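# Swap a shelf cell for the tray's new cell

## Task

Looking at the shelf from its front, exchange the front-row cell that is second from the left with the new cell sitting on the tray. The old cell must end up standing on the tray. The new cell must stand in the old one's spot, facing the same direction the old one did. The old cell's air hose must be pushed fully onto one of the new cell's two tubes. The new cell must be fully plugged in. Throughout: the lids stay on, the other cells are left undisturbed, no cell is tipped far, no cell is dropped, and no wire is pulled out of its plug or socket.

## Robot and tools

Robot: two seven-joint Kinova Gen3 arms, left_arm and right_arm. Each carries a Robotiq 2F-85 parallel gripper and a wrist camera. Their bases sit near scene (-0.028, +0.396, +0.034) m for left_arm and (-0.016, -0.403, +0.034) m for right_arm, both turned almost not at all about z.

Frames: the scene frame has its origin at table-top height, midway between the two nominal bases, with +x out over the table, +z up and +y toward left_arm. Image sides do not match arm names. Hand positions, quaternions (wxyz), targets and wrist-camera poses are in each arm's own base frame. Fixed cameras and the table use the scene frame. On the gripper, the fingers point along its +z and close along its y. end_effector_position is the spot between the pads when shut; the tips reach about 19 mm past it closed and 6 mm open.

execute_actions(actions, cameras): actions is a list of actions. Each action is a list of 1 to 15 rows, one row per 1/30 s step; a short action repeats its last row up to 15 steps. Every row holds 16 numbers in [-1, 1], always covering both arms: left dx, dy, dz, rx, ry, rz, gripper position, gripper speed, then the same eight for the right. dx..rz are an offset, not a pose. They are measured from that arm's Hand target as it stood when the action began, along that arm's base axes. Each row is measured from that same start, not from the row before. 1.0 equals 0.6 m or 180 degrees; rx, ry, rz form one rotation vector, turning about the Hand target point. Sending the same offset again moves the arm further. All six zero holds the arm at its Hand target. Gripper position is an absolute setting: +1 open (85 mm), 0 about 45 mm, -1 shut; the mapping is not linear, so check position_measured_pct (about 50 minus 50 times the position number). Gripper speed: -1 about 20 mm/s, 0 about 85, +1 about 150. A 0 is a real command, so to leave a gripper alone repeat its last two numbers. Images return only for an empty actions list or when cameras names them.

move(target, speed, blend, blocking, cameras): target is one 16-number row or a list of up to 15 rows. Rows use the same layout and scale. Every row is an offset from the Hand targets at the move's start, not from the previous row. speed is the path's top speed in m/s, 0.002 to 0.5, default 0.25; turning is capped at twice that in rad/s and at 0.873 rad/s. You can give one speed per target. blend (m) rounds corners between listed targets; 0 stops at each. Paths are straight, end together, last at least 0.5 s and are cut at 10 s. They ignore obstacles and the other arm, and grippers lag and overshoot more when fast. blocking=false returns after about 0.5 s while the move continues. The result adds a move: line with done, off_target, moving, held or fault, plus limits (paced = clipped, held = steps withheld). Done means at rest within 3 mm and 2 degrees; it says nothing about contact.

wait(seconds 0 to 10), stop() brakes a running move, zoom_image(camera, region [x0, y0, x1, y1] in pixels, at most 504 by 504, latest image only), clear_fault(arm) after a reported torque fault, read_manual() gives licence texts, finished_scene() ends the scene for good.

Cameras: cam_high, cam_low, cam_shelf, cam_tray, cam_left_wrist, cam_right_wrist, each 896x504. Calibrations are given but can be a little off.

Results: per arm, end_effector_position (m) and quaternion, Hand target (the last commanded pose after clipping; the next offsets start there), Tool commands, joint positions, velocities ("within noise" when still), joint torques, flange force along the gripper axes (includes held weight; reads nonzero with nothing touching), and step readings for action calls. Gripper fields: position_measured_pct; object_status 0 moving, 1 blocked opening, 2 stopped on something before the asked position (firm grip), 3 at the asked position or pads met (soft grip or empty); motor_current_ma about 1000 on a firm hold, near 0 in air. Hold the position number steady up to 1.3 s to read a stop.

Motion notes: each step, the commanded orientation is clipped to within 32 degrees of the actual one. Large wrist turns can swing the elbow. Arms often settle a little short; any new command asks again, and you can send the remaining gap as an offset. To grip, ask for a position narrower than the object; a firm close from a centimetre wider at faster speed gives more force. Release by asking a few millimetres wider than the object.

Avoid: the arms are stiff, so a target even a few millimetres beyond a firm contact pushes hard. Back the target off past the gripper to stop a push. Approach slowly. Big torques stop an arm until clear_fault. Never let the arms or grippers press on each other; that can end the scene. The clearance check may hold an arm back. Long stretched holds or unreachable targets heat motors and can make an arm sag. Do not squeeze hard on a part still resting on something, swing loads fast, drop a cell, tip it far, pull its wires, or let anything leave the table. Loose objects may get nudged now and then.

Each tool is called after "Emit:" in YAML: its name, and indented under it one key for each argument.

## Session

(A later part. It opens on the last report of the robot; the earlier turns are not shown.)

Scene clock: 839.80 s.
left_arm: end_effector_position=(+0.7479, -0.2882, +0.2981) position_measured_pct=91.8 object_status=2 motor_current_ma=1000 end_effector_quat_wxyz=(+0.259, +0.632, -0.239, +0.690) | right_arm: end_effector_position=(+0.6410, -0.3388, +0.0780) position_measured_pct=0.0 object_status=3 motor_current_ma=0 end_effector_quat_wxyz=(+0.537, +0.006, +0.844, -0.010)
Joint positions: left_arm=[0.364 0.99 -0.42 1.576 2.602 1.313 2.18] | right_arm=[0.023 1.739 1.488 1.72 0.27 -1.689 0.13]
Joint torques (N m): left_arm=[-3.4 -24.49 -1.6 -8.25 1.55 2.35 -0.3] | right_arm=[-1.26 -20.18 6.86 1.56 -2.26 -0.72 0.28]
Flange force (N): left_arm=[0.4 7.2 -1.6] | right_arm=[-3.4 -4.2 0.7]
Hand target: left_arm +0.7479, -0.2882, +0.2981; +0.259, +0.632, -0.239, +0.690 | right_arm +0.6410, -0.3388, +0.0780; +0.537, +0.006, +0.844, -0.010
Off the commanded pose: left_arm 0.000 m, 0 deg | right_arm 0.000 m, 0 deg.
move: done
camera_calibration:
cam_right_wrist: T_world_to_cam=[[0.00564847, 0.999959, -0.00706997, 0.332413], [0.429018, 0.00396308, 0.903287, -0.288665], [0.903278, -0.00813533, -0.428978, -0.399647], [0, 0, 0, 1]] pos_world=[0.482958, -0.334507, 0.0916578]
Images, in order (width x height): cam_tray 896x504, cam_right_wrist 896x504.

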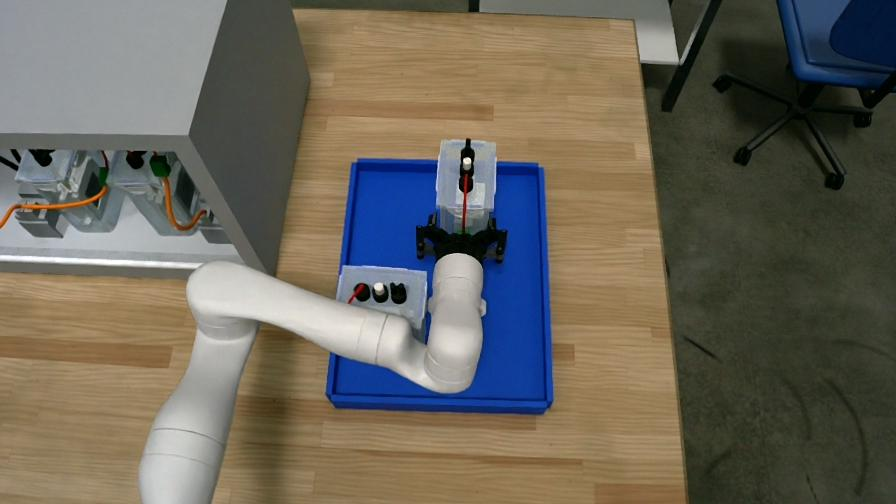

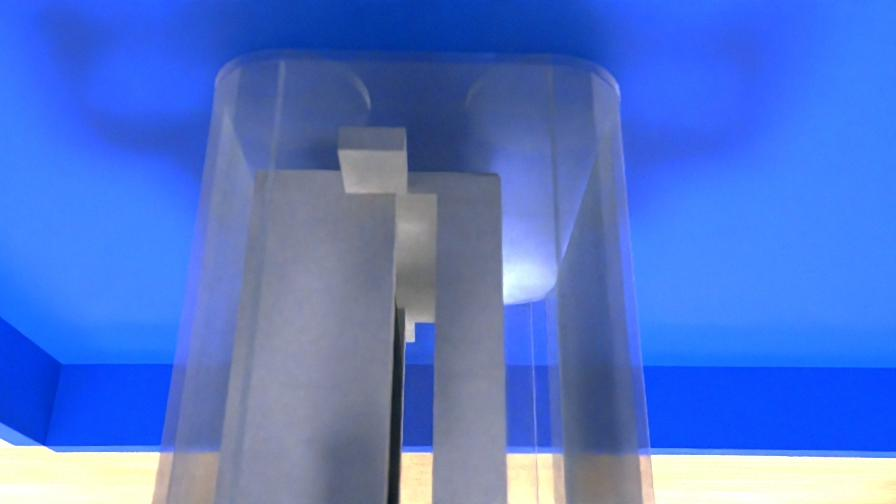

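Emit:
move:
  target: [0,0,0,0,0,0,-0.95,-1,0,0,0,0,0,0,0.55,-1]
  speed: 0.05

Emit:
wait:
  seconds: 1.2
  cameras: ["cam_tray","cam_right_wrist"]

Emit:
zoom_image:
  camera: "cam_tray"
  region: [320, 120, 560, 320]

Scene clock: 844.87 s.
left_arm: end_effector_position=(+0.7479, -0.2882, +0.2981) position_measured_pct=91.8 object_status=2 motor_current_ma=1000 end_effector_quat_wxyz=(+0.259, +0.632, -0.239, +0.690) | right_arm: end_effector_position=(+0.6410, -0.3388, +0.0781) position_measured_pct=10.4 object_status=0 motor_current_ma=1000 end_effector_quat_wxyz=(+0.537, +0.006, +0.844, -0.010)
Joint positions: left_arm=[0.364 0.99 -0.42 1.576 2.602 1.313 2.18] | right_arm=[0.023 1.739 1.488 1.72 0.27 -1.689 0.13]
Joint torques (N m): left_arm=[-3.37 -24.58 -1.64 -8.45 1.51 2.37 -0.28] | right_arm=[-1.78 -17.16 5.69 0.9 -1.09 -0.33 0.55]
Flange force (N): left_arm=[0.2 7.6 -2.2] | right_arm=[-7.3 -4.2 -3.3]
Hand target: left_arm +0.7479, -0.2882, +0.2981; +0.259, +0.632, -0.239, +0.690 | right_arm +0.6410, -0.3388, +0.0780; +0.537, +0.006, +0.844, -0.010
Off the commanded pose: left_arm 0.000 m, 0 deg | right_arm 0.000 m, 0 deg.
move: done

Scene clock: 846.07 s.
left_arm: end_effector_position=(+0.7479, -0.2882, +0.2981) position_measured_pct=91.8 object_status=2 motor_current_ma=1000 end_effector_quat_wxyz=(+0.259, +0.632, -0.239, +0.690) | right_arm: end_effector_position=(+0.6410, -0.3388, +0.0780) position_measured_pct=10.4 object_status=2 motor_current_ma=1000 end_effector_quat_wxyz=(+0.537, +0.006, +0.844, -0.010)
Joint positions: left_arm=[0.364 0.99 -0.42 1.576 2.602 1.313 2.18] | right_arm=[0.023 1.739 1.488 1.72 0.27 -1.689 0.13]
Joint torques (N m): left_arm=[-3.37 -24.49 -1.64 -8.31 1.54 2.38 -0.29] | right_arm=[-1.77 -17.15 5.7 0.88 -1.1 -0.34 0.55]
Flange force (N): left_arm=[0.4 7.3 -1.8] | right_arm=[-7.3 -4.1 -3.4]
Hand target: left_arm +0.7479, -0.2882, +0.2981; +0.259, +0.632, -0.239, +0.690 | right_arm +0.6410, -0.3388, +0.0780; +0.537, +0.006, +0.844, -0.010
Tool commands: left_gripper/position=-0.95 left_gripper/speed=-1.0 right_gripper/position=+0.55 right_gripper/speed=-1.0
Off the commanded pose: left_arm 0.000 m, 0 deg | right_arm 0.000 m, 0 deg.
wait: 1.20 s; at rest by 0.17 s
camera_calibration:
cam_right_wrist: T_world_to_cam=[[0.00555809, 0.99996, -0.0070272, 0.332353], [0.429018, 0.00396322, 0.903287, -0.288666], [0.903279, -0.00803534, -0.428979, -0.399614], [0, 0, 0, 1]] pos_world=[0.482958, -0.334407, 0.0916578]
Images, in order (width x height): cam_tray 896x504, cam_right_wrist 896x504.

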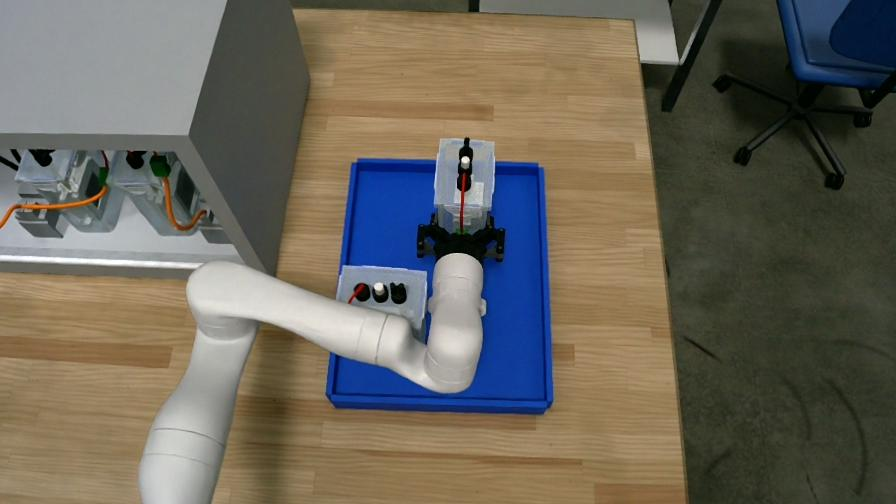

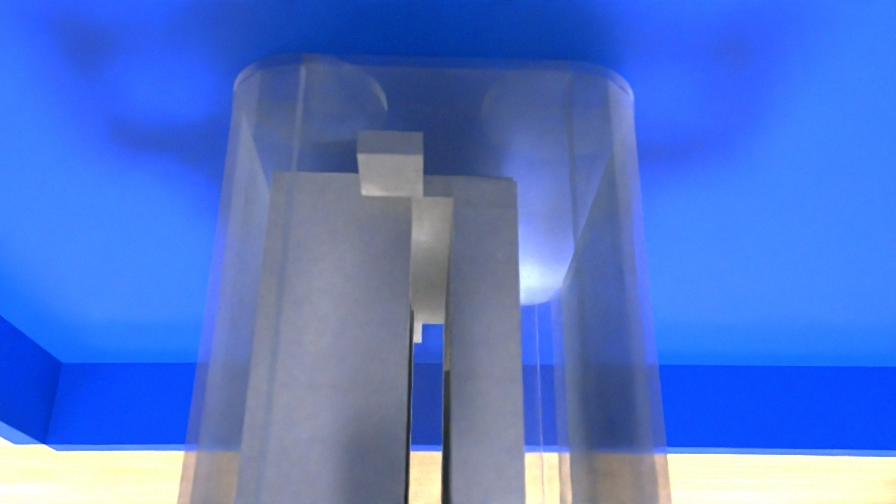

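Scaled by 2.100 from the camera's 896x504 image, which has a finer 1280x720 frame.

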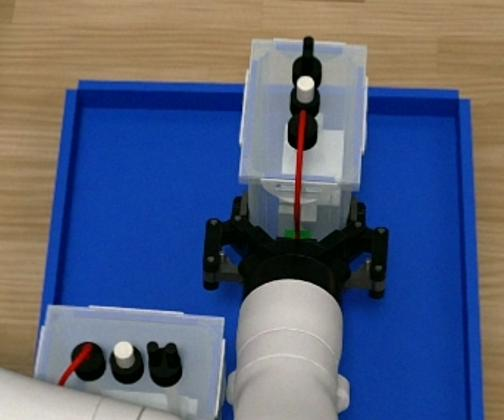

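Emit:
move:
  target:
    - [0,0,0,0,0,0,-0.95,-1,0,0,0.0133,0,0,0,0.55,-1]
  speed: 0.02

Emit:
move:
  target:
    - [0,0,0,0,0,0,-0.95,-1,0,0,0.025,0,0,0,0.55,-1]
  speed: 0.04
  cameras: ["cam_tray","cam_high","cam_right_wrist"]

Emit:
zoom_image:
  camera: "cam_high"
  region: [640, 180, 890, 380]

Scene clock: 853.00 s.
left_arm: end_effector_position=(+0.7479, -0.2882, +0.2981) position_measured_pct=91.8 object_status=2 motor_current_ma=1000 end_effector_quat_wxyz=(+0.259, +0.632, -0.239, +0.690) | right_arm: end_effector_position=(+0.6410, -0.3388, +0.0860) position_measured_pct=10.4 object_status=2 motor_current_ma=1000 end_effector_quat_wxyz=(+0.537, +0.006, +0.844, -0.010)
Joint positions: left_arm=[0.364 0.99 -0.42 1.576 2.602 1.313 2.18] | right_arm=[0.024 1.726 1.499 1.724 0.283 -1.695 0.122]
Joint torques (N m): left_arm=[-3.29 -24.63 -1.76 -8.34 1.5 2.37 -0.25] | right_arm=[-0.83 -29.58 11.14 2.2 -6.6 -1.02 0.26]
Flange force (N): left_arm=[-0.1 7.3 -1.8] | right_arm=[8.8 -3.8 7.1]
Hand target: left_arm +0.7479, -0.2882, +0.2981; +0.259, +0.632, -0.239, +0.690 | right_arm +0.6410, -0.3388, +0.0860; +0.537, +0.006, +0.844, -0.010
Off the commanded pose: left_arm 0.000 m, 0 deg | right_arm 0.000 m, 0 deg.
move: done

Scene clock: 853.70 s.
left_arm: end_effector_position=(+0.7479, -0.2882, +0.2981) position_measured_pct=91.8 object_status=2 motor_current_ma=1000 end_effector_quat_wxyz=(+0.259, +0.632, -0.239, +0.690) | right_arm: end_effector_position=(+0.6410, -0.3388, +0.1010) position_measured_pct=10.4 object_status=2 motor_current_ma=1000 end_effector_quat_wxyz=(+0.537, +0.006, +0.844, -0.010)
Joint positions: left_arm=[0.364 0.99 -0.42 1.576 2.602 1.313 2.18] | right_arm=[0.024 1.703 1.519 1.731 0.307 -1.706 0.108]
Joint torques (N m): left_arm=[-3.37 -24.5 -1.76 -8.34 1.54 2.41 -0.26] | right_arm=[-0.77 -29.55 11.15 2.07 -6.6 -0.93 0.25]
Flange force (N): left_arm=[0.3 7.5 -1.8] | right_arm=[8.5 -3.7 7.1]
Hand target: left_arm +0.7479, -0.2882, +0.2981; +0.259, +0.632, -0.239, +0.690 | right_arm +0.6410, -0.3388, +0.1010; +0.537, +0.006, +0.844, -0.010
Off the commanded pose: left_arm 0.000 m, 0 deg | right_arm 0.000 m, 0 deg.
move: done
camera_calibration:
cam_right_wrist: T_world_to_cam=[[0.00564847, 0.999959, -0.00706997, 0.332576], [0.429018, 0.00396308, 0.903287, -0.309441], [0.903278, -0.00813533, -0.428978, -0.389781], [0, 0, 0, 1]] pos_world=[0.482958, -0.334507, 0.114658]
Images, in order (width x height): cam_high 896x504, cam_tray 896x504, cam_right_wrist 896x504.

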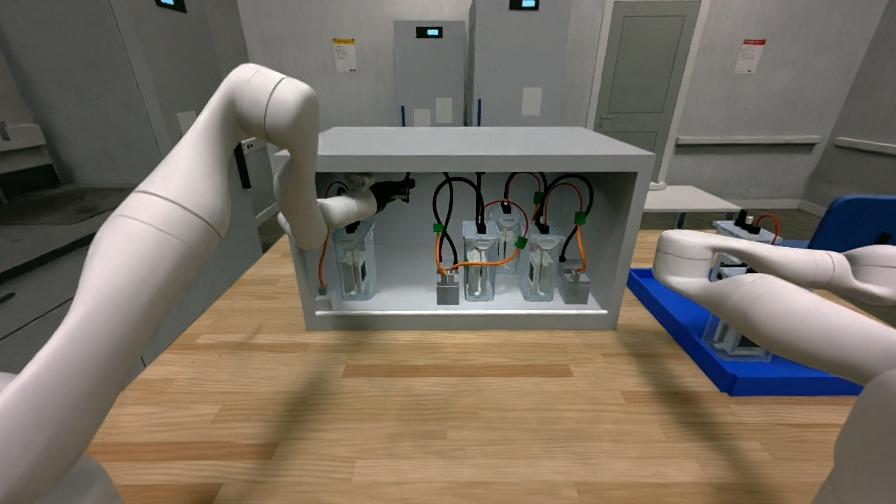

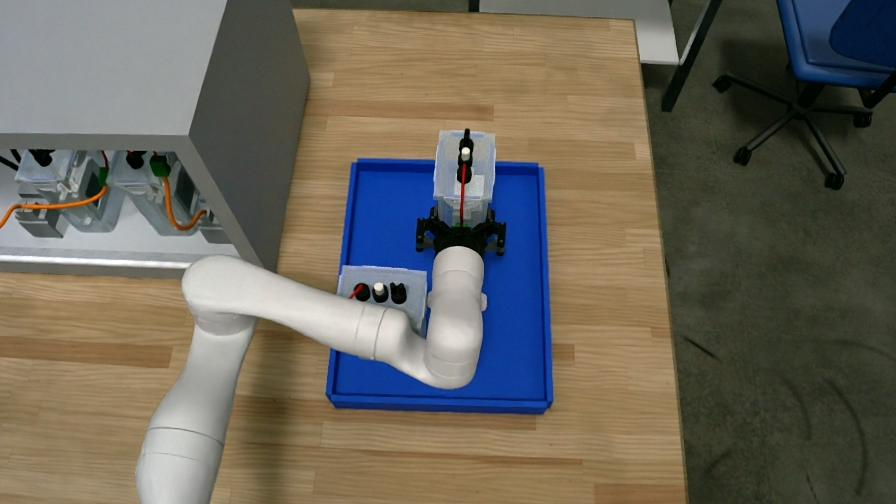

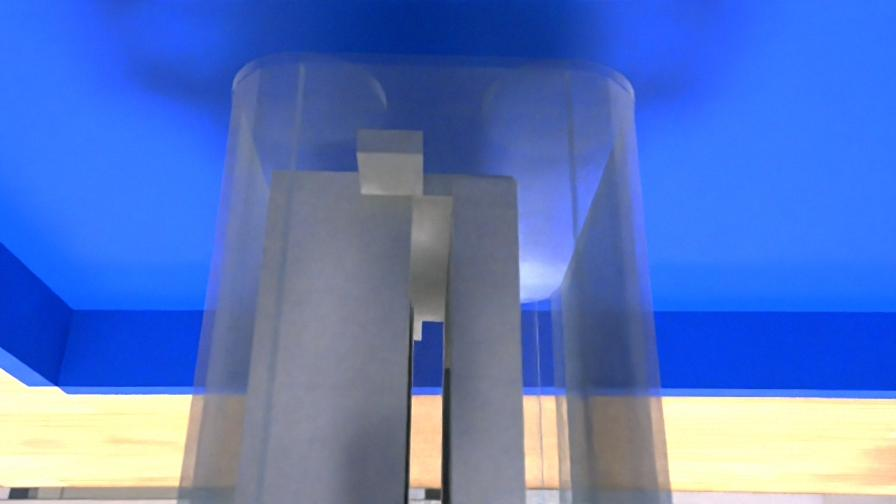

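Scaled by 2.016 from the camera's 896x504 image, which has a finer 1280x720 frame.

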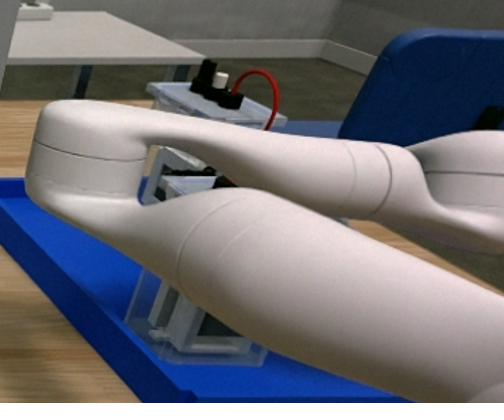

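Emit:
move:
  target:
    - [0,0,0,0,0,0,-0.95,-1,0,0,0.195,0,0,0,0.55,-1]
    - [0,0,0,0,0,0,-0.95,-1,-0.01,0.2,0.195,0,0,-0.08,0.55,-1]
  speed: 0.1
  blend: 0.02
  cameras: ["cam_tray","cam_high"]

Scene clock: 861.77 s.
left_arm: end_effector_position=(+0.7479, -0.2882, +0.2981) position_measured_pct=91.8 object_status=2 motor_current_ma=1000 end_effector_quat_wxyz=(+0.259, +0.632, -0.239, +0.690) | right_arm: end_effector_position=(+0.6349, -0.2189, +0.2180) position_measured_pct=10.4 object_status=2 motor_current_ma=1000 end_effector_quat_wxyz=(+0.531, +0.112, +0.836, -0.078)
Joint positions: left_arm=[0.364 0.99 -0.42 1.576 2.602 1.313 2.18] | right_arm=[-0.434 1.564 1.754 2.067 0.562 -1.453 -0.22]
Joint torques (N m): left_arm=[-3.32 -24.51 -1.75 -8.36 1.5 2.42 -0.28] | right_arm=[-0.8 -23.78 13.86 0.37 -6.4 1.46 0.28]
Flange force (N): left_arm=[0.3 7.4 -1.8] | right_arm=[6.9 -1.3 6.4]
Hand target: left_arm +0.7479, -0.2882, +0.2981; +0.259, +0.632, -0.239, +0.690 | right_arm +0.6350, -0.2188, +0.2180; +0.531, +0.112, +0.836, -0.078
Off the commanded pose: left_arm 0.000 m, 0 deg | right_arm 0.000 m, 0 deg.
move: done
Images, in order (width x height): cam_high 896x504, cam_tray 896x504.

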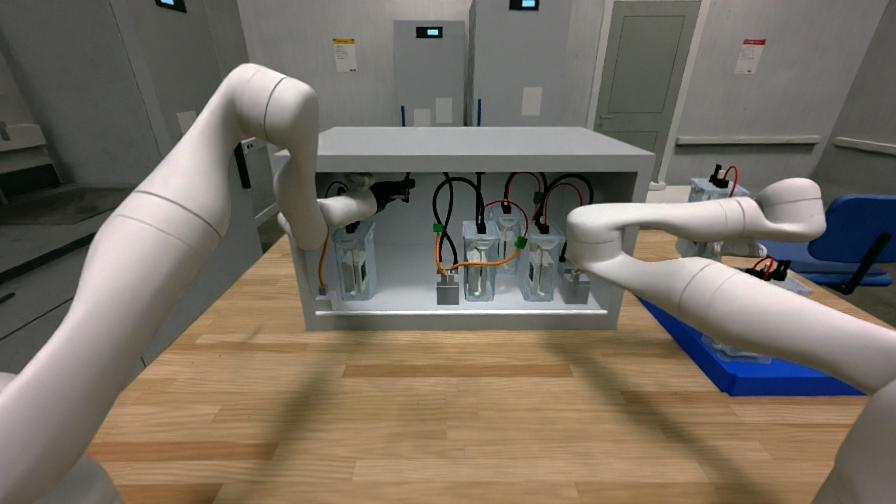

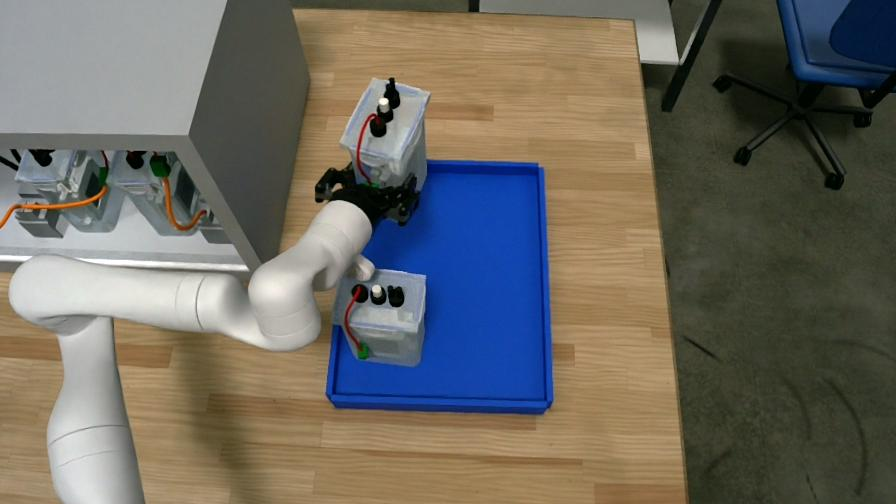

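Emit:
zoom_image:
  camera: "cam_tray"
  region: [300, 240, 460, 400]

Scaled by 3.150 from the camera's 896x504 image, which has a finer 1280x720 frame.

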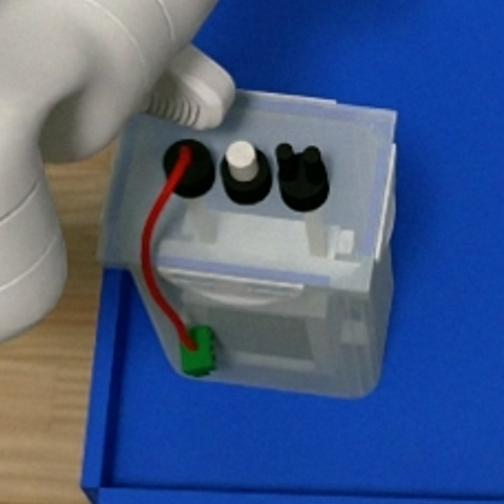

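Emit:
move:
  target:
    - [0,0,0,0,0,0,-0.95,-1,-0.0833,0.3058,0,0,0,-0.1144,0.55,-1]
    - [0,0,0,0,0,0,-0.95,-1,-0.2667,0.3542,0,0,0,-0.2256,0.55,-1]
  speed: 0.1
  blend: 0.02
  cameras: ["cam_tray","cam_high"]

Scene clock: 868.07 s.
left_arm: end_effector_position=(+0.7479, -0.2882, +0.2981) position_measured_pct=91.8 object_status=2 motor_current_ma=1000 end_effector_quat_wxyz=(+0.259, +0.632, -0.239, +0.690) | right_arm: end_effector_position=(+0.5805, -0.1074, +0.2179) position_measured_pct=10.4 object_status=2 motor_current_ma=1000 end_effector_quat_wxyz=(+0.505, +0.282, +0.794, -0.186)
Joint positions: left_arm=[0.364 0.99 -0.42 1.576 2.602 1.313 2.18] | right_arm=[-1.006 1.61 1.804 2.132 1.085 -0.779 -0.93]
Joint torques (N m): left_arm=[-3.4 -24.47 -1.72 -8.4 1.55 2.3 -0.2] | right_arm=[-29.82 -16.27 12.06 -25.61 -8.69 -4.87 0.57]
Flange force (N): left_arm=[0.2 7.8 -2.3] | right_arm=[-7.0 -56.8 13.3]
Flange force when the fault began (N): right_arm=[-16.0 -94.5 54.5]
Hand target: left_arm +0.7479, -0.2882, +0.2981; +0.259, +0.632, -0.239, +0.690 | right_arm +0.5805, -0.1074, +0.2179; +0.505, +0.282, +0.794, -0.186 (not the last commanded pose)
Tool commands: left_gripper/position=-0.95 left_gripper/speed=-1.0 right_gripper/position=+0.552941 right_gripper/speed=-1.0
Off the commanded pose: left_arm 0.000 m, 0 deg | right_arm 0.146 m, 17 deg.
TORQUE FAULT: joint 1 (waist) of the right arm strayed more than 5 degrees from its planned motion, and that arm stopped. A torque fault puts only its own arm into a fault stop. That arm's remaining commands of this call were not run. That arm may still press on what stopped it. That arm is still stopped at the end of this call. While its stop runs, that arm, its gripper or tool too, takes no new command.
CLEAR FAULT: the right arm stays stopped (ARMSTATE_IN_FAULT) until you call clear_fault(arm="right_arm").
TORQUE WARNING: the torque sensor of joint 1 (waist) of the right arm reached its warning level (56.7 N m).
move: fault (right_arm); path passed 0 of 2 targets
Images, in order (width x height): cam_high 896x504, cam_tray 896x504.

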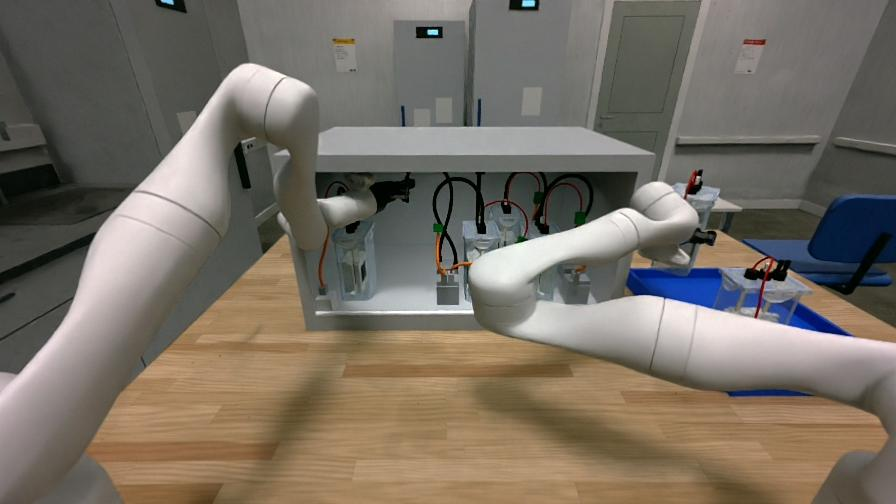

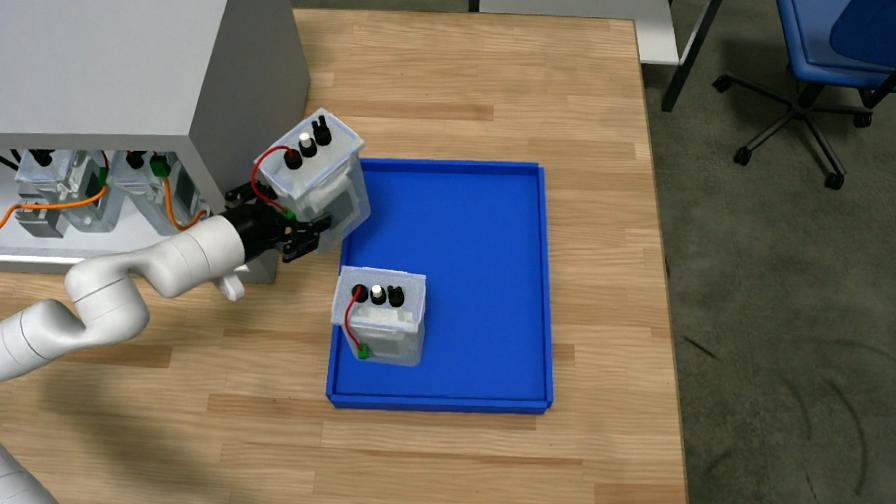

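Emit:
clear_fault:
  arm: "right_arm"
  cameras: ["cam_tray"]

Emit:
zoom_image:
  camera: "cam_tray"
  region: [180, 90, 400, 310]

Scene clock: 869.53 s.
left_arm: end_effector_position=(+0.7479, -0.2882, +0.2981) position_measured_pct=91.8 object_status=2 motor_current_ma=1000 end_effector_quat_wxyz=(+0.259, +0.632, -0.239, +0.690) | right_arm: end_effector_position=(+0.5805, -0.1074, +0.2179) position_measured_pct=10.4 object_status=2 motor_current_ma=1000 end_effector_quat_wxyz=(+0.505, +0.282, +0.794, -0.186)
Joint positions: left_arm=[0.364 0.99 -0.42 1.576 2.602 1.313 2.18] | right_arm=[-1.006 1.61 1.804 2.132 1.085 -0.779 -0.93]
Joint torques (N m): left_arm=[-3.28 -24.49 -1.65 -8.35 1.54 2.39 -0.29] | right_arm=[-29.84 -16.23 12.08 -25.68 -8.68 -4.82 0.63]
Flange force (N): left_arm=[0.4 7.3 -1.9] | right_arm=[-7.0 -56.8 13.2]
Hand target: left_arm +0.7479, -0.2882, +0.2981; +0.259, +0.632, -0.239, +0.690 | right_arm +0.5805, -0.1074, +0.2179; +0.505, +0.282, +0.794, -0.186 (not the last commanded pose)
Tool commands: left_gripper/position=-0.95 left_gripper/speed=-1.0 right_gripper/position=+0.552941 right_gripper/speed=-1.0
Off the commanded pose: left_arm 0.000 m, 0 deg | right_arm 0.146 m, 17 deg.
TORQUE FAULT, CONTINUED: the right arm's stop, for the torque fault of joint 1 (waist) that an earlier result reported, is over. The call counts as one of the actions that you can send in this scene. That arm's target is now where it stood when the stop ended, not its last command. That arm accepts commands again: back off and push less far.
CLEAR FAULT: your call cleared the right arm's torque fault.
Images, in order (width x height): cam_tray 896x504.

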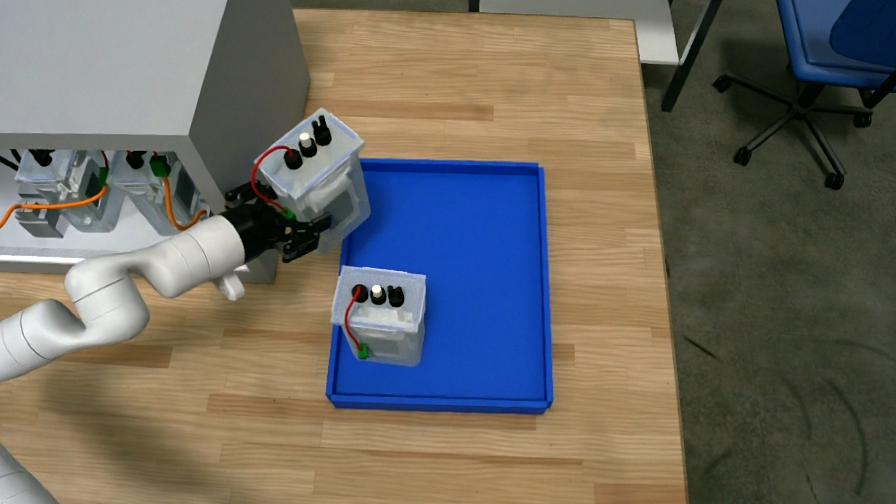

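Scaled by 2.291 from the camera's 896x504 image, which has a finer 1280x720 frame.

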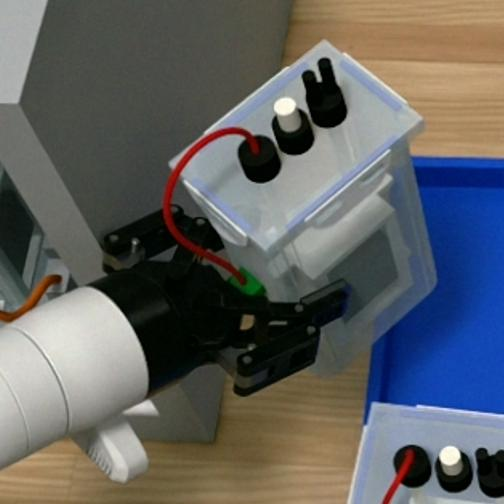

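Emit:
move:
  target:
    - [0,0,0,0,0,0,-0.95,-1,0,-0.06,0,0,0,0,0.55,-1]
    - [0,0,0,0,0,0,-0.95,-1,0.0,-0.06,0.19,0,0,0,0.55,-1]
  speed: 0.1
  blend: 0.01
  cameras: ["cam_tray","cam_high"]

Scene clock: 877.10 s.
left_arm: end_effector_position=(+0.7479, -0.2882, +0.2981) position_measured_pct=91.8 object_status=2 motor_current_ma=1000 end_effector_quat_wxyz=(+0.259, +0.632, -0.239, +0.690) | right_arm: end_effector_position=(+0.5805, -0.1433, +0.3319) position_measured_pct=10.4 object_status=2 motor_current_ma=1000 end_effector_quat_wxyz=(+0.505, +0.282, +0.794, -0.186)
Joint positions: left_arm=[0.364 0.99 -0.42 1.576 2.602 1.313 2.18] | right_arm=[-0.915 1.368 1.98 2.03 1.316 -0.858 -0.883]
Joint torques (N m): left_arm=[-3.47 -24.49 -1.63 -8.35 1.58 2.37 -0.27] | right_arm=[-0.67 -17.48 15.41 -5.28 -3.05 5.56 0.27]
Flange force (N): left_arm=[0.4 7.6 -1.9] | right_arm=[7.7 0.6 5.4]
Hand target: left_arm +0.7479, -0.2882, +0.2981; +0.259, +0.632, -0.239, +0.690 | right_arm +0.5805, -0.1434, +0.3319; +0.505, +0.282, +0.794, -0.186
Off the commanded pose: left_arm 0.000 m, 0 deg | right_arm 0.000 m, 0 deg.
move: done
Images, in order (width x height): cam_high 896x504, cam_tray 896x504.

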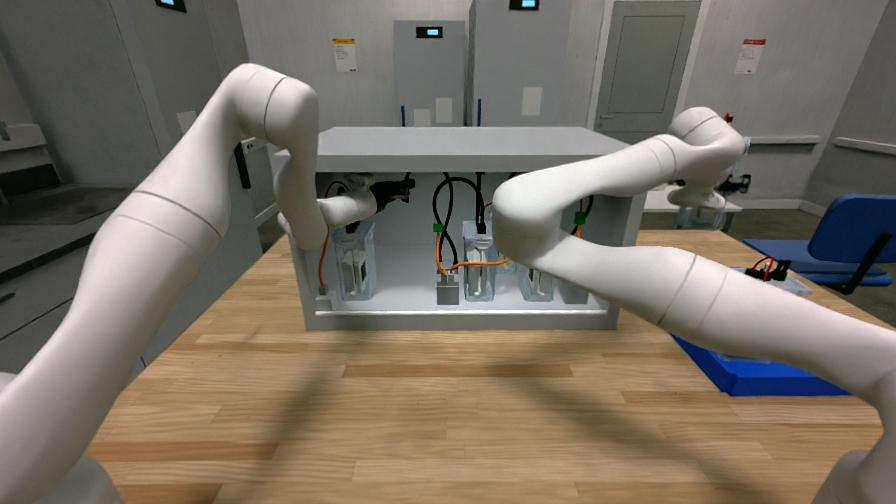

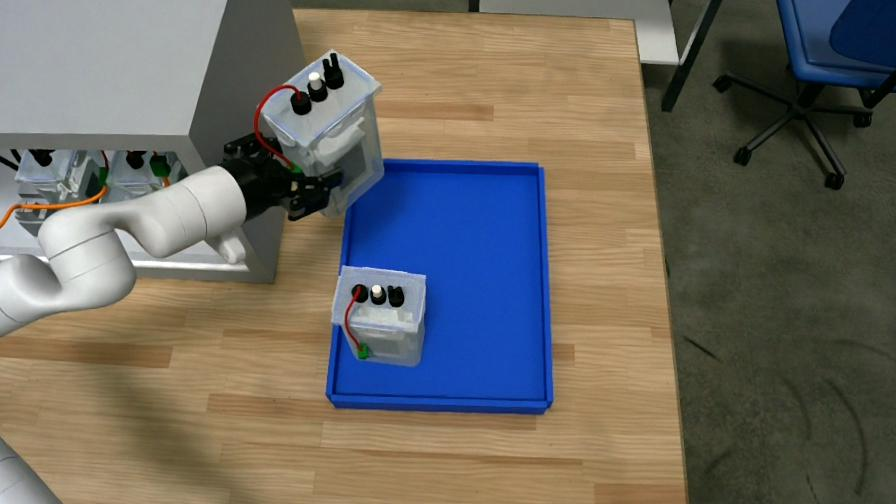

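Emit:
move:
  target:
    - [0,0,0,0,0,0,-0.95,-1,-0.21,0.025,0,0,0,-0.083,0.55,-1]
    - [0,0,0,0,0,0,-0.95,-1,-0.2767,0.2417,0,0,0,-0.139,0.55,-1]
  speed: 0.1
  blend: 0.02
  cameras: ["cam_tray","cam_high"]

Scene clock: 883.93 s.
left_arm: end_effector_position=(+0.7479, -0.2882, +0.2981) position_measured_pct=91.8 object_status=2 motor_current_ma=1000 end_effector_quat_wxyz=(+0.259, +0.632, -0.239, +0.690) | right_arm: end_effector_position=(+0.4145, +0.0016, +0.3319) position_measured_pct=10.4 object_status=2 motor_current_ma=1000 end_effector_quat_wxyz=(+0.453, +0.447, +0.714, -0.291)
Joint positions: left_arm=[0.364 0.99 -0.42 1.576 2.602 1.313 2.18] | right_arm=[-1.302 1.673 2.33 1.945 2.209 -1.245 -1.902]
Joint torques (N m): left_arm=[-3.3 -24.53 -1.7 -8.44 1.55 2.39 -0.28] | right_arm=[-0.67 -15.6 10.93 -4.47 2.59 6.52 0.27]
Flange force (N): left_arm=[0.3 7.5 -2.1] | right_arm=[8.3 3.0 3.0]
Hand target: left_arm +0.7479, -0.2882, +0.2981; +0.259, +0.632, -0.239, +0.690 | right_arm +0.4145, +0.0016, +0.3319; +0.453, +0.447, +0.714, -0.291
Off the commanded pose: left_arm 0.000 m, 0 deg | right_arm 0.000 m, 0 deg.
move: done
Images, in order (width x height): cam_high 896x504, cam_tray 896x504.

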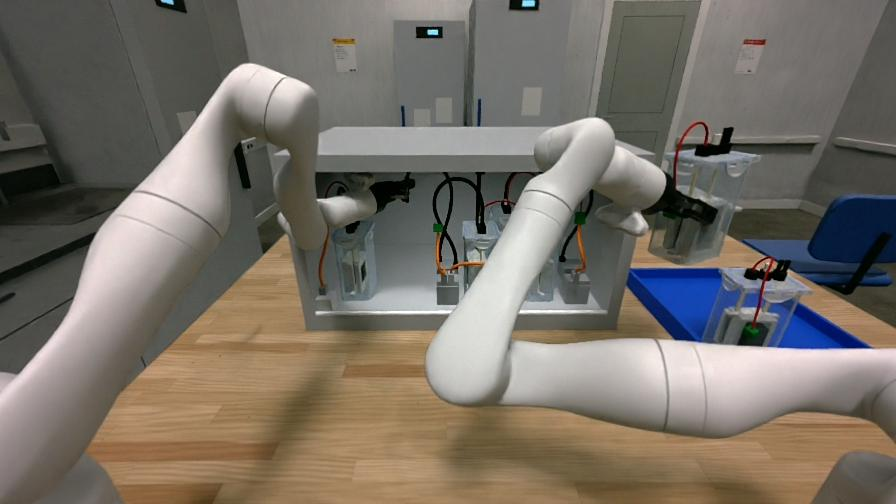

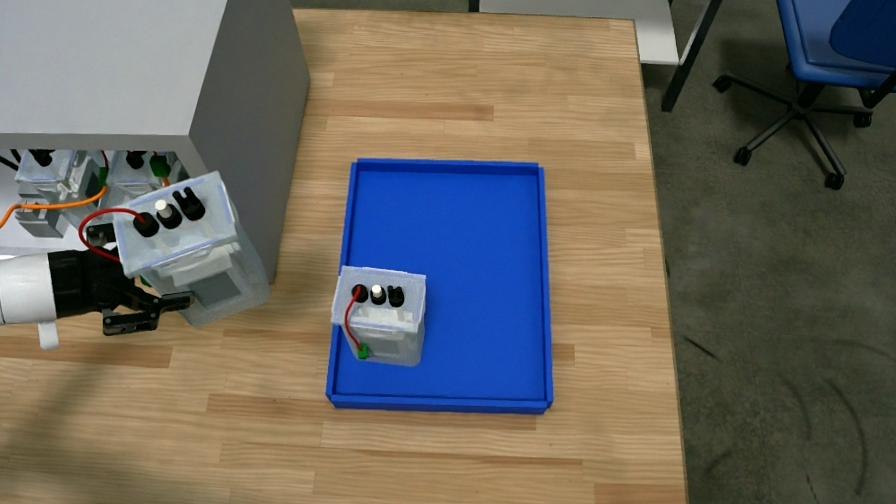

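Emit:
move:
  target:
    - [0,0,0,0,0,0,-0.95,-1,0.0,0.2,-0.2,0,0,-0.0278,0.55,-1]
    - [0,0,0,0,0,0,-0.95,-1,0.0017,0.5,-0.2767,0,0,0.0556,0.55,-1]
  speed: 0.1
  blend: 0.02
  cameras: ["cam_high"]

Scene clock: 891.40 s.
left_arm: end_effector_position=(+0.7479, -0.2882, +0.2981) position_measured_pct=91.8 object_status=2 motor_current_ma=1000 end_effector_quat_wxyz=(+0.259, +0.632, -0.239, +0.690) | right_arm: end_effector_position=(+0.4155, +0.3016, +0.1659) position_measured_pct=10.4 object_status=2 motor_current_ma=1000 end_effector_quat_wxyz=(+0.476, +0.383, +0.751, -0.250)
Joint positions: left_arm=[0.364 0.99 -0.42 1.576 2.602 1.313 2.18] | right_arm=[-1.541 1.939 2.27 1.32 2.109 -1.705 -2.624]
Joint torques (N m): left_arm=[-3.38 -24.53 -1.65 -8.34 1.55 2.35 -0.25] | right_arm=[-0.76 -23.75 10.65 4.53 6.39 3.2 0.29]
Flange force (N): left_arm=[0.2 7.4 -1.9] | right_arm=[11.1 4.8 3.7]
Hand target: left_arm +0.7479, -0.2882, +0.2981; +0.259, +0.632, -0.239, +0.690 | right_arm +0.4155, +0.3016, +0.1659; +0.476, +0.383, +0.751, -0.250
Off the commanded pose: left_arm 0.000 m, 0 deg | right_arm 0.000 m, 0 deg.
move: done
Images, in order (width x height): cam_high 896x504.

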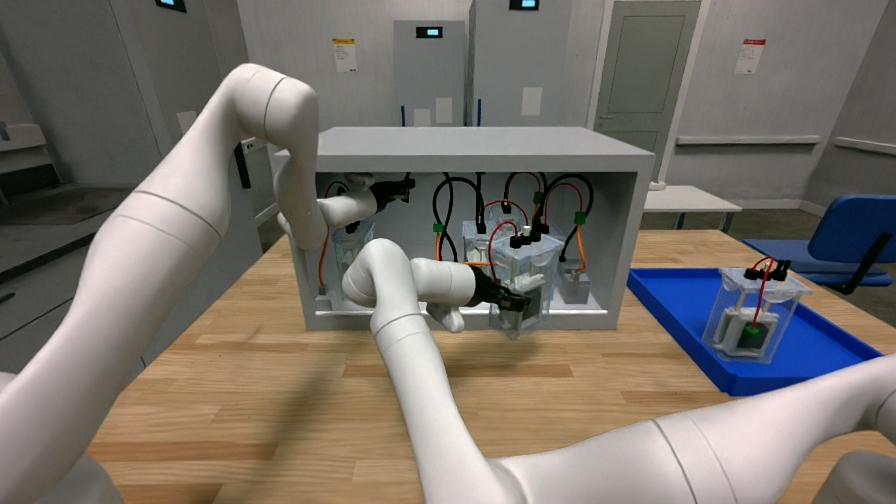

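Emit:
move:
  target:
    - [0,0,0,0,0,0,-0.95,-1,0.0,0.2667,0,0,0,0.1944,0.55,-1]
  speed: 0.1
  cameras: ["cam_high"]

Scene clock: 896.03 s.
left_arm: end_effector_position=(+0.7479, -0.2882, +0.2981) position_measured_pct=91.8 object_status=2 motor_current_ma=1000 end_effector_quat_wxyz=(+0.259, +0.632, -0.239, +0.690) | right_arm: end_effector_position=(+0.4155, +0.4617, +0.1659) position_measured_pct=10.4 object_status=2 motor_current_ma=1000 end_effector_quat_wxyz=(+0.530, +0.140, +0.831, -0.096)
Joint positions: left_arm=[0.364 0.99 -0.42 1.576 2.602 1.313 2.18] | right_arm=[-1.727 1.965 2.294 1.375 1.86 -1.392 -2.394]
Joint torques (N m): left_arm=[-3.44 -24.46 -1.68 -8.29 1.52 2.39 -0.27] | right_arm=[-0.77 -25.34 12.12 6.55 5.46 4.5 0.27]
Flange force (N): left_arm=[0.4 7.5 -1.6] | right_arm=[10.2 5.5 5.3]
Hand target: left_arm +0.7479, -0.2882, +0.2981; +0.259, +0.632, -0.239, +0.690 | right_arm +0.4155, +0.4617, +0.1659; +0.530, +0.140, +0.831, -0.096
Off the commanded pose: left_arm 0.000 m, 0 deg | right_arm 0.000 m, 0 deg.
move: done
Images, in order (width x height): cam_high 896x504.

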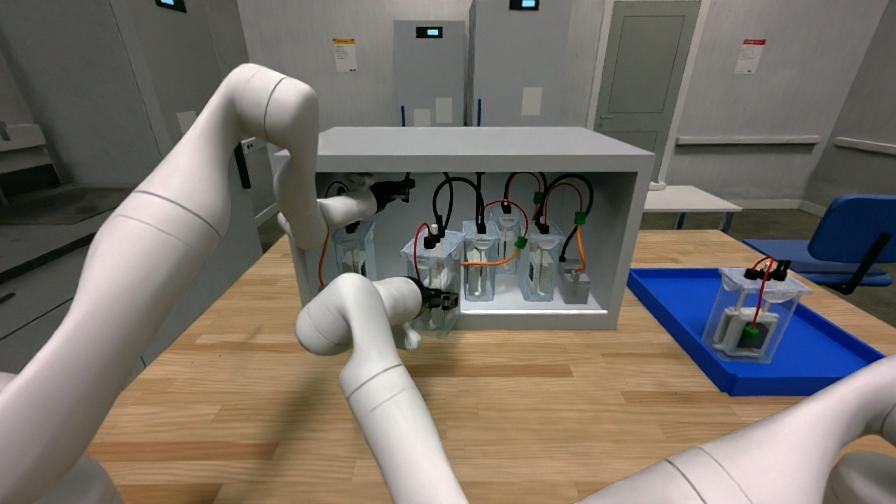

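Emit:
move:
  target:
    - [0,0,0,0,0,0,-0.95,-1,0.0683,0.1533,-0.04,0,0,0.109,0.55,-1]
  speed: 0.1
  cameras: ["cam_high","cam_low","cam_shelf"]

Emit:
zoom_image:
  camera: "cam_high"
  region: [320, 150, 560, 350]

Emit:
zoom_image:
  camera: "cam_low"
  region: [250, 50, 600, 350]

Scene clock: 900.93 s.
left_arm: end_effector_position=(+0.7479, -0.2882, +0.2981) position_measured_pct=91.8 object_status=2 motor_current_ma=1000 end_effector_quat_wxyz=(+0.259, +0.632, -0.239, +0.690) | right_arm: end_effector_position=(+0.4565, +0.5537, +0.1419) position_measured_pct=10.4 object_status=2 motor_current_ma=1000 end_effector_quat_wxyz=(+0.538, -0.004, +0.843, -0.004)
Joint positions: left_arm=[0.364 0.99 -0.42 1.576 2.602 1.313 2.18] | right_arm=[-1.697 1.988 2.25 1.357 1.603 -1.124 -2.196]
Joint torques (N m): left_arm=[-3.38 -24.5 -1.78 -8.34 1.61 2.38 -0.27] | right_arm=[-0.7 -27.76 13.07 8.89 4.14 5.51 0.26]
Flange force (N): left_arm=[0.3 7.4 -1.9] | right_arm=[9.8 5.5 7.0]
Hand target: left_arm +0.7479, -0.2882, +0.2981; +0.259, +0.632, -0.239, +0.690 | right_arm +0.4565, +0.5536, +0.1419; +0.538, -0.004, +0.843, -0.004
Off the commanded pose: left_arm 0.000 m, 0 deg | right_arm 0.000 m, 0 deg.
move: done
Images, in order (width x height): cam_high 896x504, cam_low 896x504, cam_shelf 896x504.

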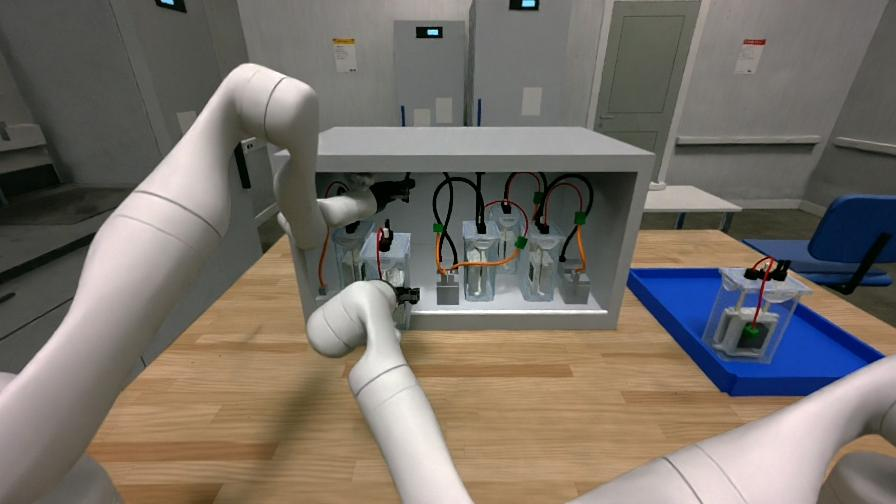

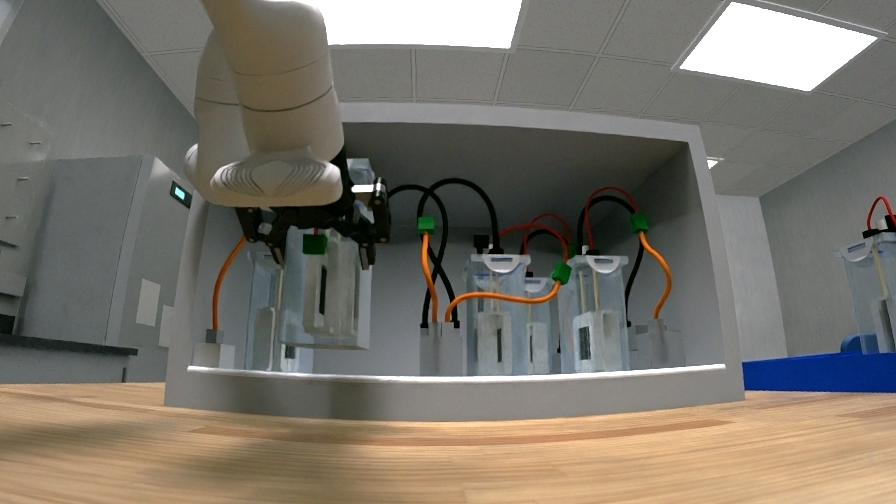

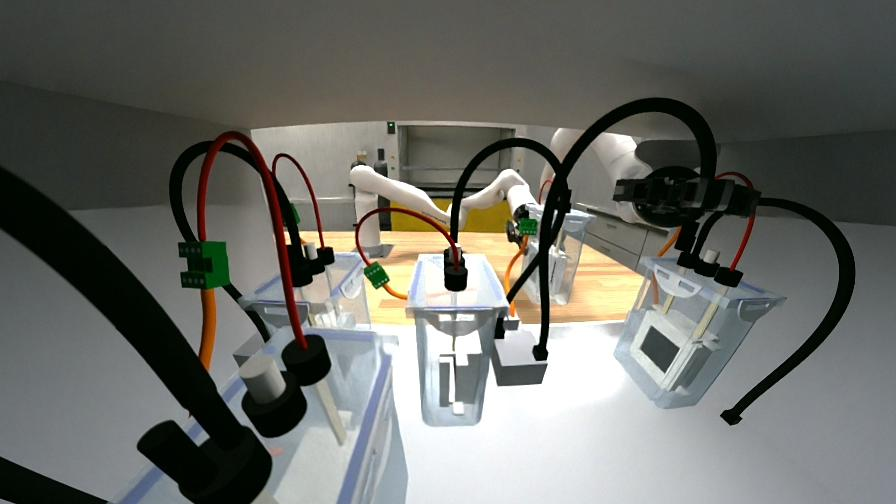

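Scaled by 2.100 from the camera's 896x504 image, which has a finer 1280x720 frame.

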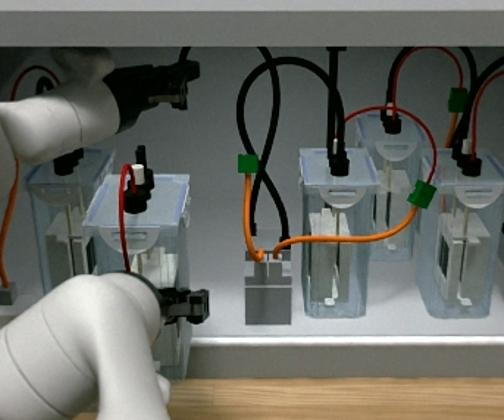

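Scaled by 1.440 from the camera's 896x504 image, which has a finer 1280x720 frame.

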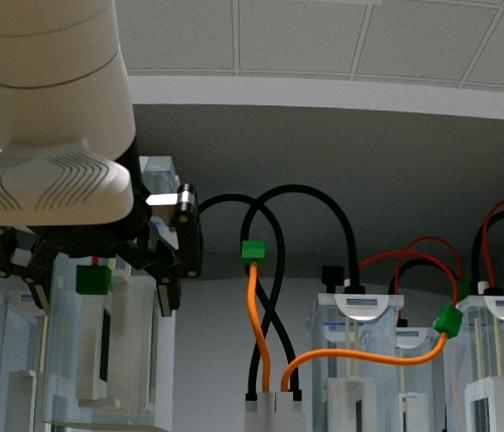

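Emit:
move:
  target:
    - [0.0333,0,0.03,0,0,0,-0.95,-1,0,0,-0.0233,0,0,0,0.55,-1]
  speed: 0.05
  cameras: ["cam_shelf"]

Scene clock: 908.27 s.
left_arm: end_effector_position=(+0.7631, -0.3002, +0.3162) position_measured_pct=91.8 object_status=2 motor_current_ma=1000 end_effector_quat_wxyz=(+0.264, +0.630, -0.244, +0.689) | right_arm: end_effector_position=(+0.4565, +0.5537, +0.1279) position_measured_pct=10.4 object_status=2 motor_current_ma=1000 end_effector_quat_wxyz=(+0.538, -0.004, +0.843, -0.004)
Joint positions: left_arm=[0.382 0.988 -0.449 1.497 2.585 1.258 2.249] | right_arm=[-1.699 2.011 2.244 1.355 1.596 -1.116 -2.217]
Joint torques (N m): left_arm=[-74.93 -49.09 -44.1 -40.67 -0.78 3.64 -0.25] | right_arm=[-0.82 -27.54 12.89 9.16 4.18 5.34 0.26]
Flange force (N): left_arm=[-42.7 191.5 -40.0] | right_arm=[9.6 5.4 7.2]
Hand target: left_arm +0.7679, -0.2881, +0.3161; +0.259, +0.632, -0.239, +0.690 | right_arm +0.4565, +0.5536, +0.1279; +0.538, -0.004, +0.843, -0.004
Off the commanded pose: left_arm 0.013 m, 1 deg | right_arm 0.000 m, 0 deg.
TORQUE WARNING: the torque sensor of joint 1 (waist) of the left arm reached its warning level (56.7 N m). A warning alone does not stop the arm.
move: off_target (left_arm)
Images, in order (width x height): cam_shelf 896x504.

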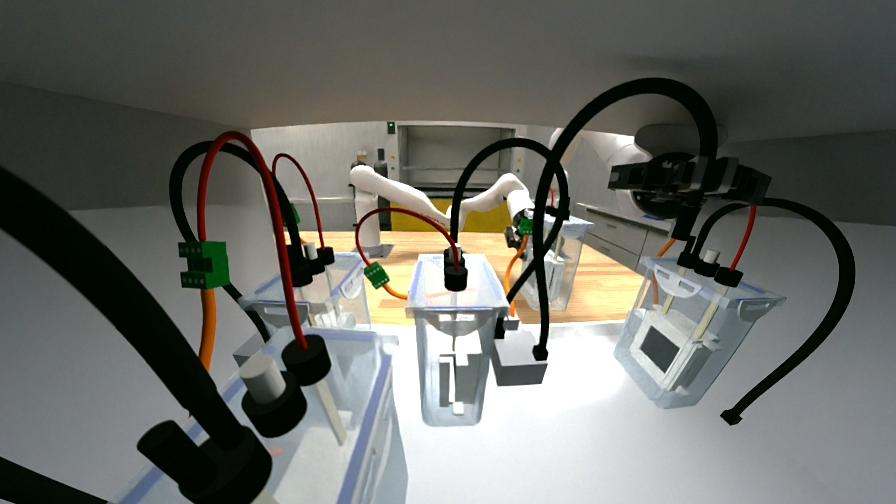

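Emit:
move:
  target:
    - [-0.008,0.02,-0.0303,0,0,0,-0.95,-1,0,0,0,0,0,0,0.55,-1]
  speed: 0.05

Scene clock: 910.73 s.
left_arm: end_effector_position=(+0.7538, -0.2996, +0.2977) position_measured_pct=91.8 object_status=2 motor_current_ma=1000 end_effector_quat_wxyz=(+0.269, +0.628, -0.249, +0.686) | right_arm: end_effector_position=(+0.4565, +0.5536, +0.1279) position_measured_pct=10.4 object_status=2 motor_current_ma=1000 end_effector_quat_wxyz=(+0.538, -0.004, +0.843, -0.004)
Joint positions: left_arm=[0.418 1.03 -0.52 1.522 2.617 1.333 2.271] | right_arm=[-1.699 2.011 2.244 1.355 1.596 -1.116 -2.217]
Joint torques (N m): left_arm=[-74.82 -6.71 -32.71 3.92 4.66 0.67 -0.27] | right_arm=[-0.69 -27.6 12.94 9.24 4.21 5.42 0.28]
Flange force (N): left_arm=[33.2 122.7 55.6] | right_arm=[9.8 5.5 7.0]
Hand target: left_arm +0.7631, -0.2761, +0.2979; +0.259, +0.632, -0.239, +0.690 | right_arm +0.4565, +0.5536, +0.1279; +0.538, -0.004, +0.843, -0.004
Off the commanded pose: left_arm 0.025 m, 2 deg | right_arm 0.000 m, 0 deg.
TORQUE WARNING: the torque sensor of joint 1 (waist) of the left arm reached its warning level (56.7 N m). A warning alone does not stop the arm.
move: off_target (left_arm)


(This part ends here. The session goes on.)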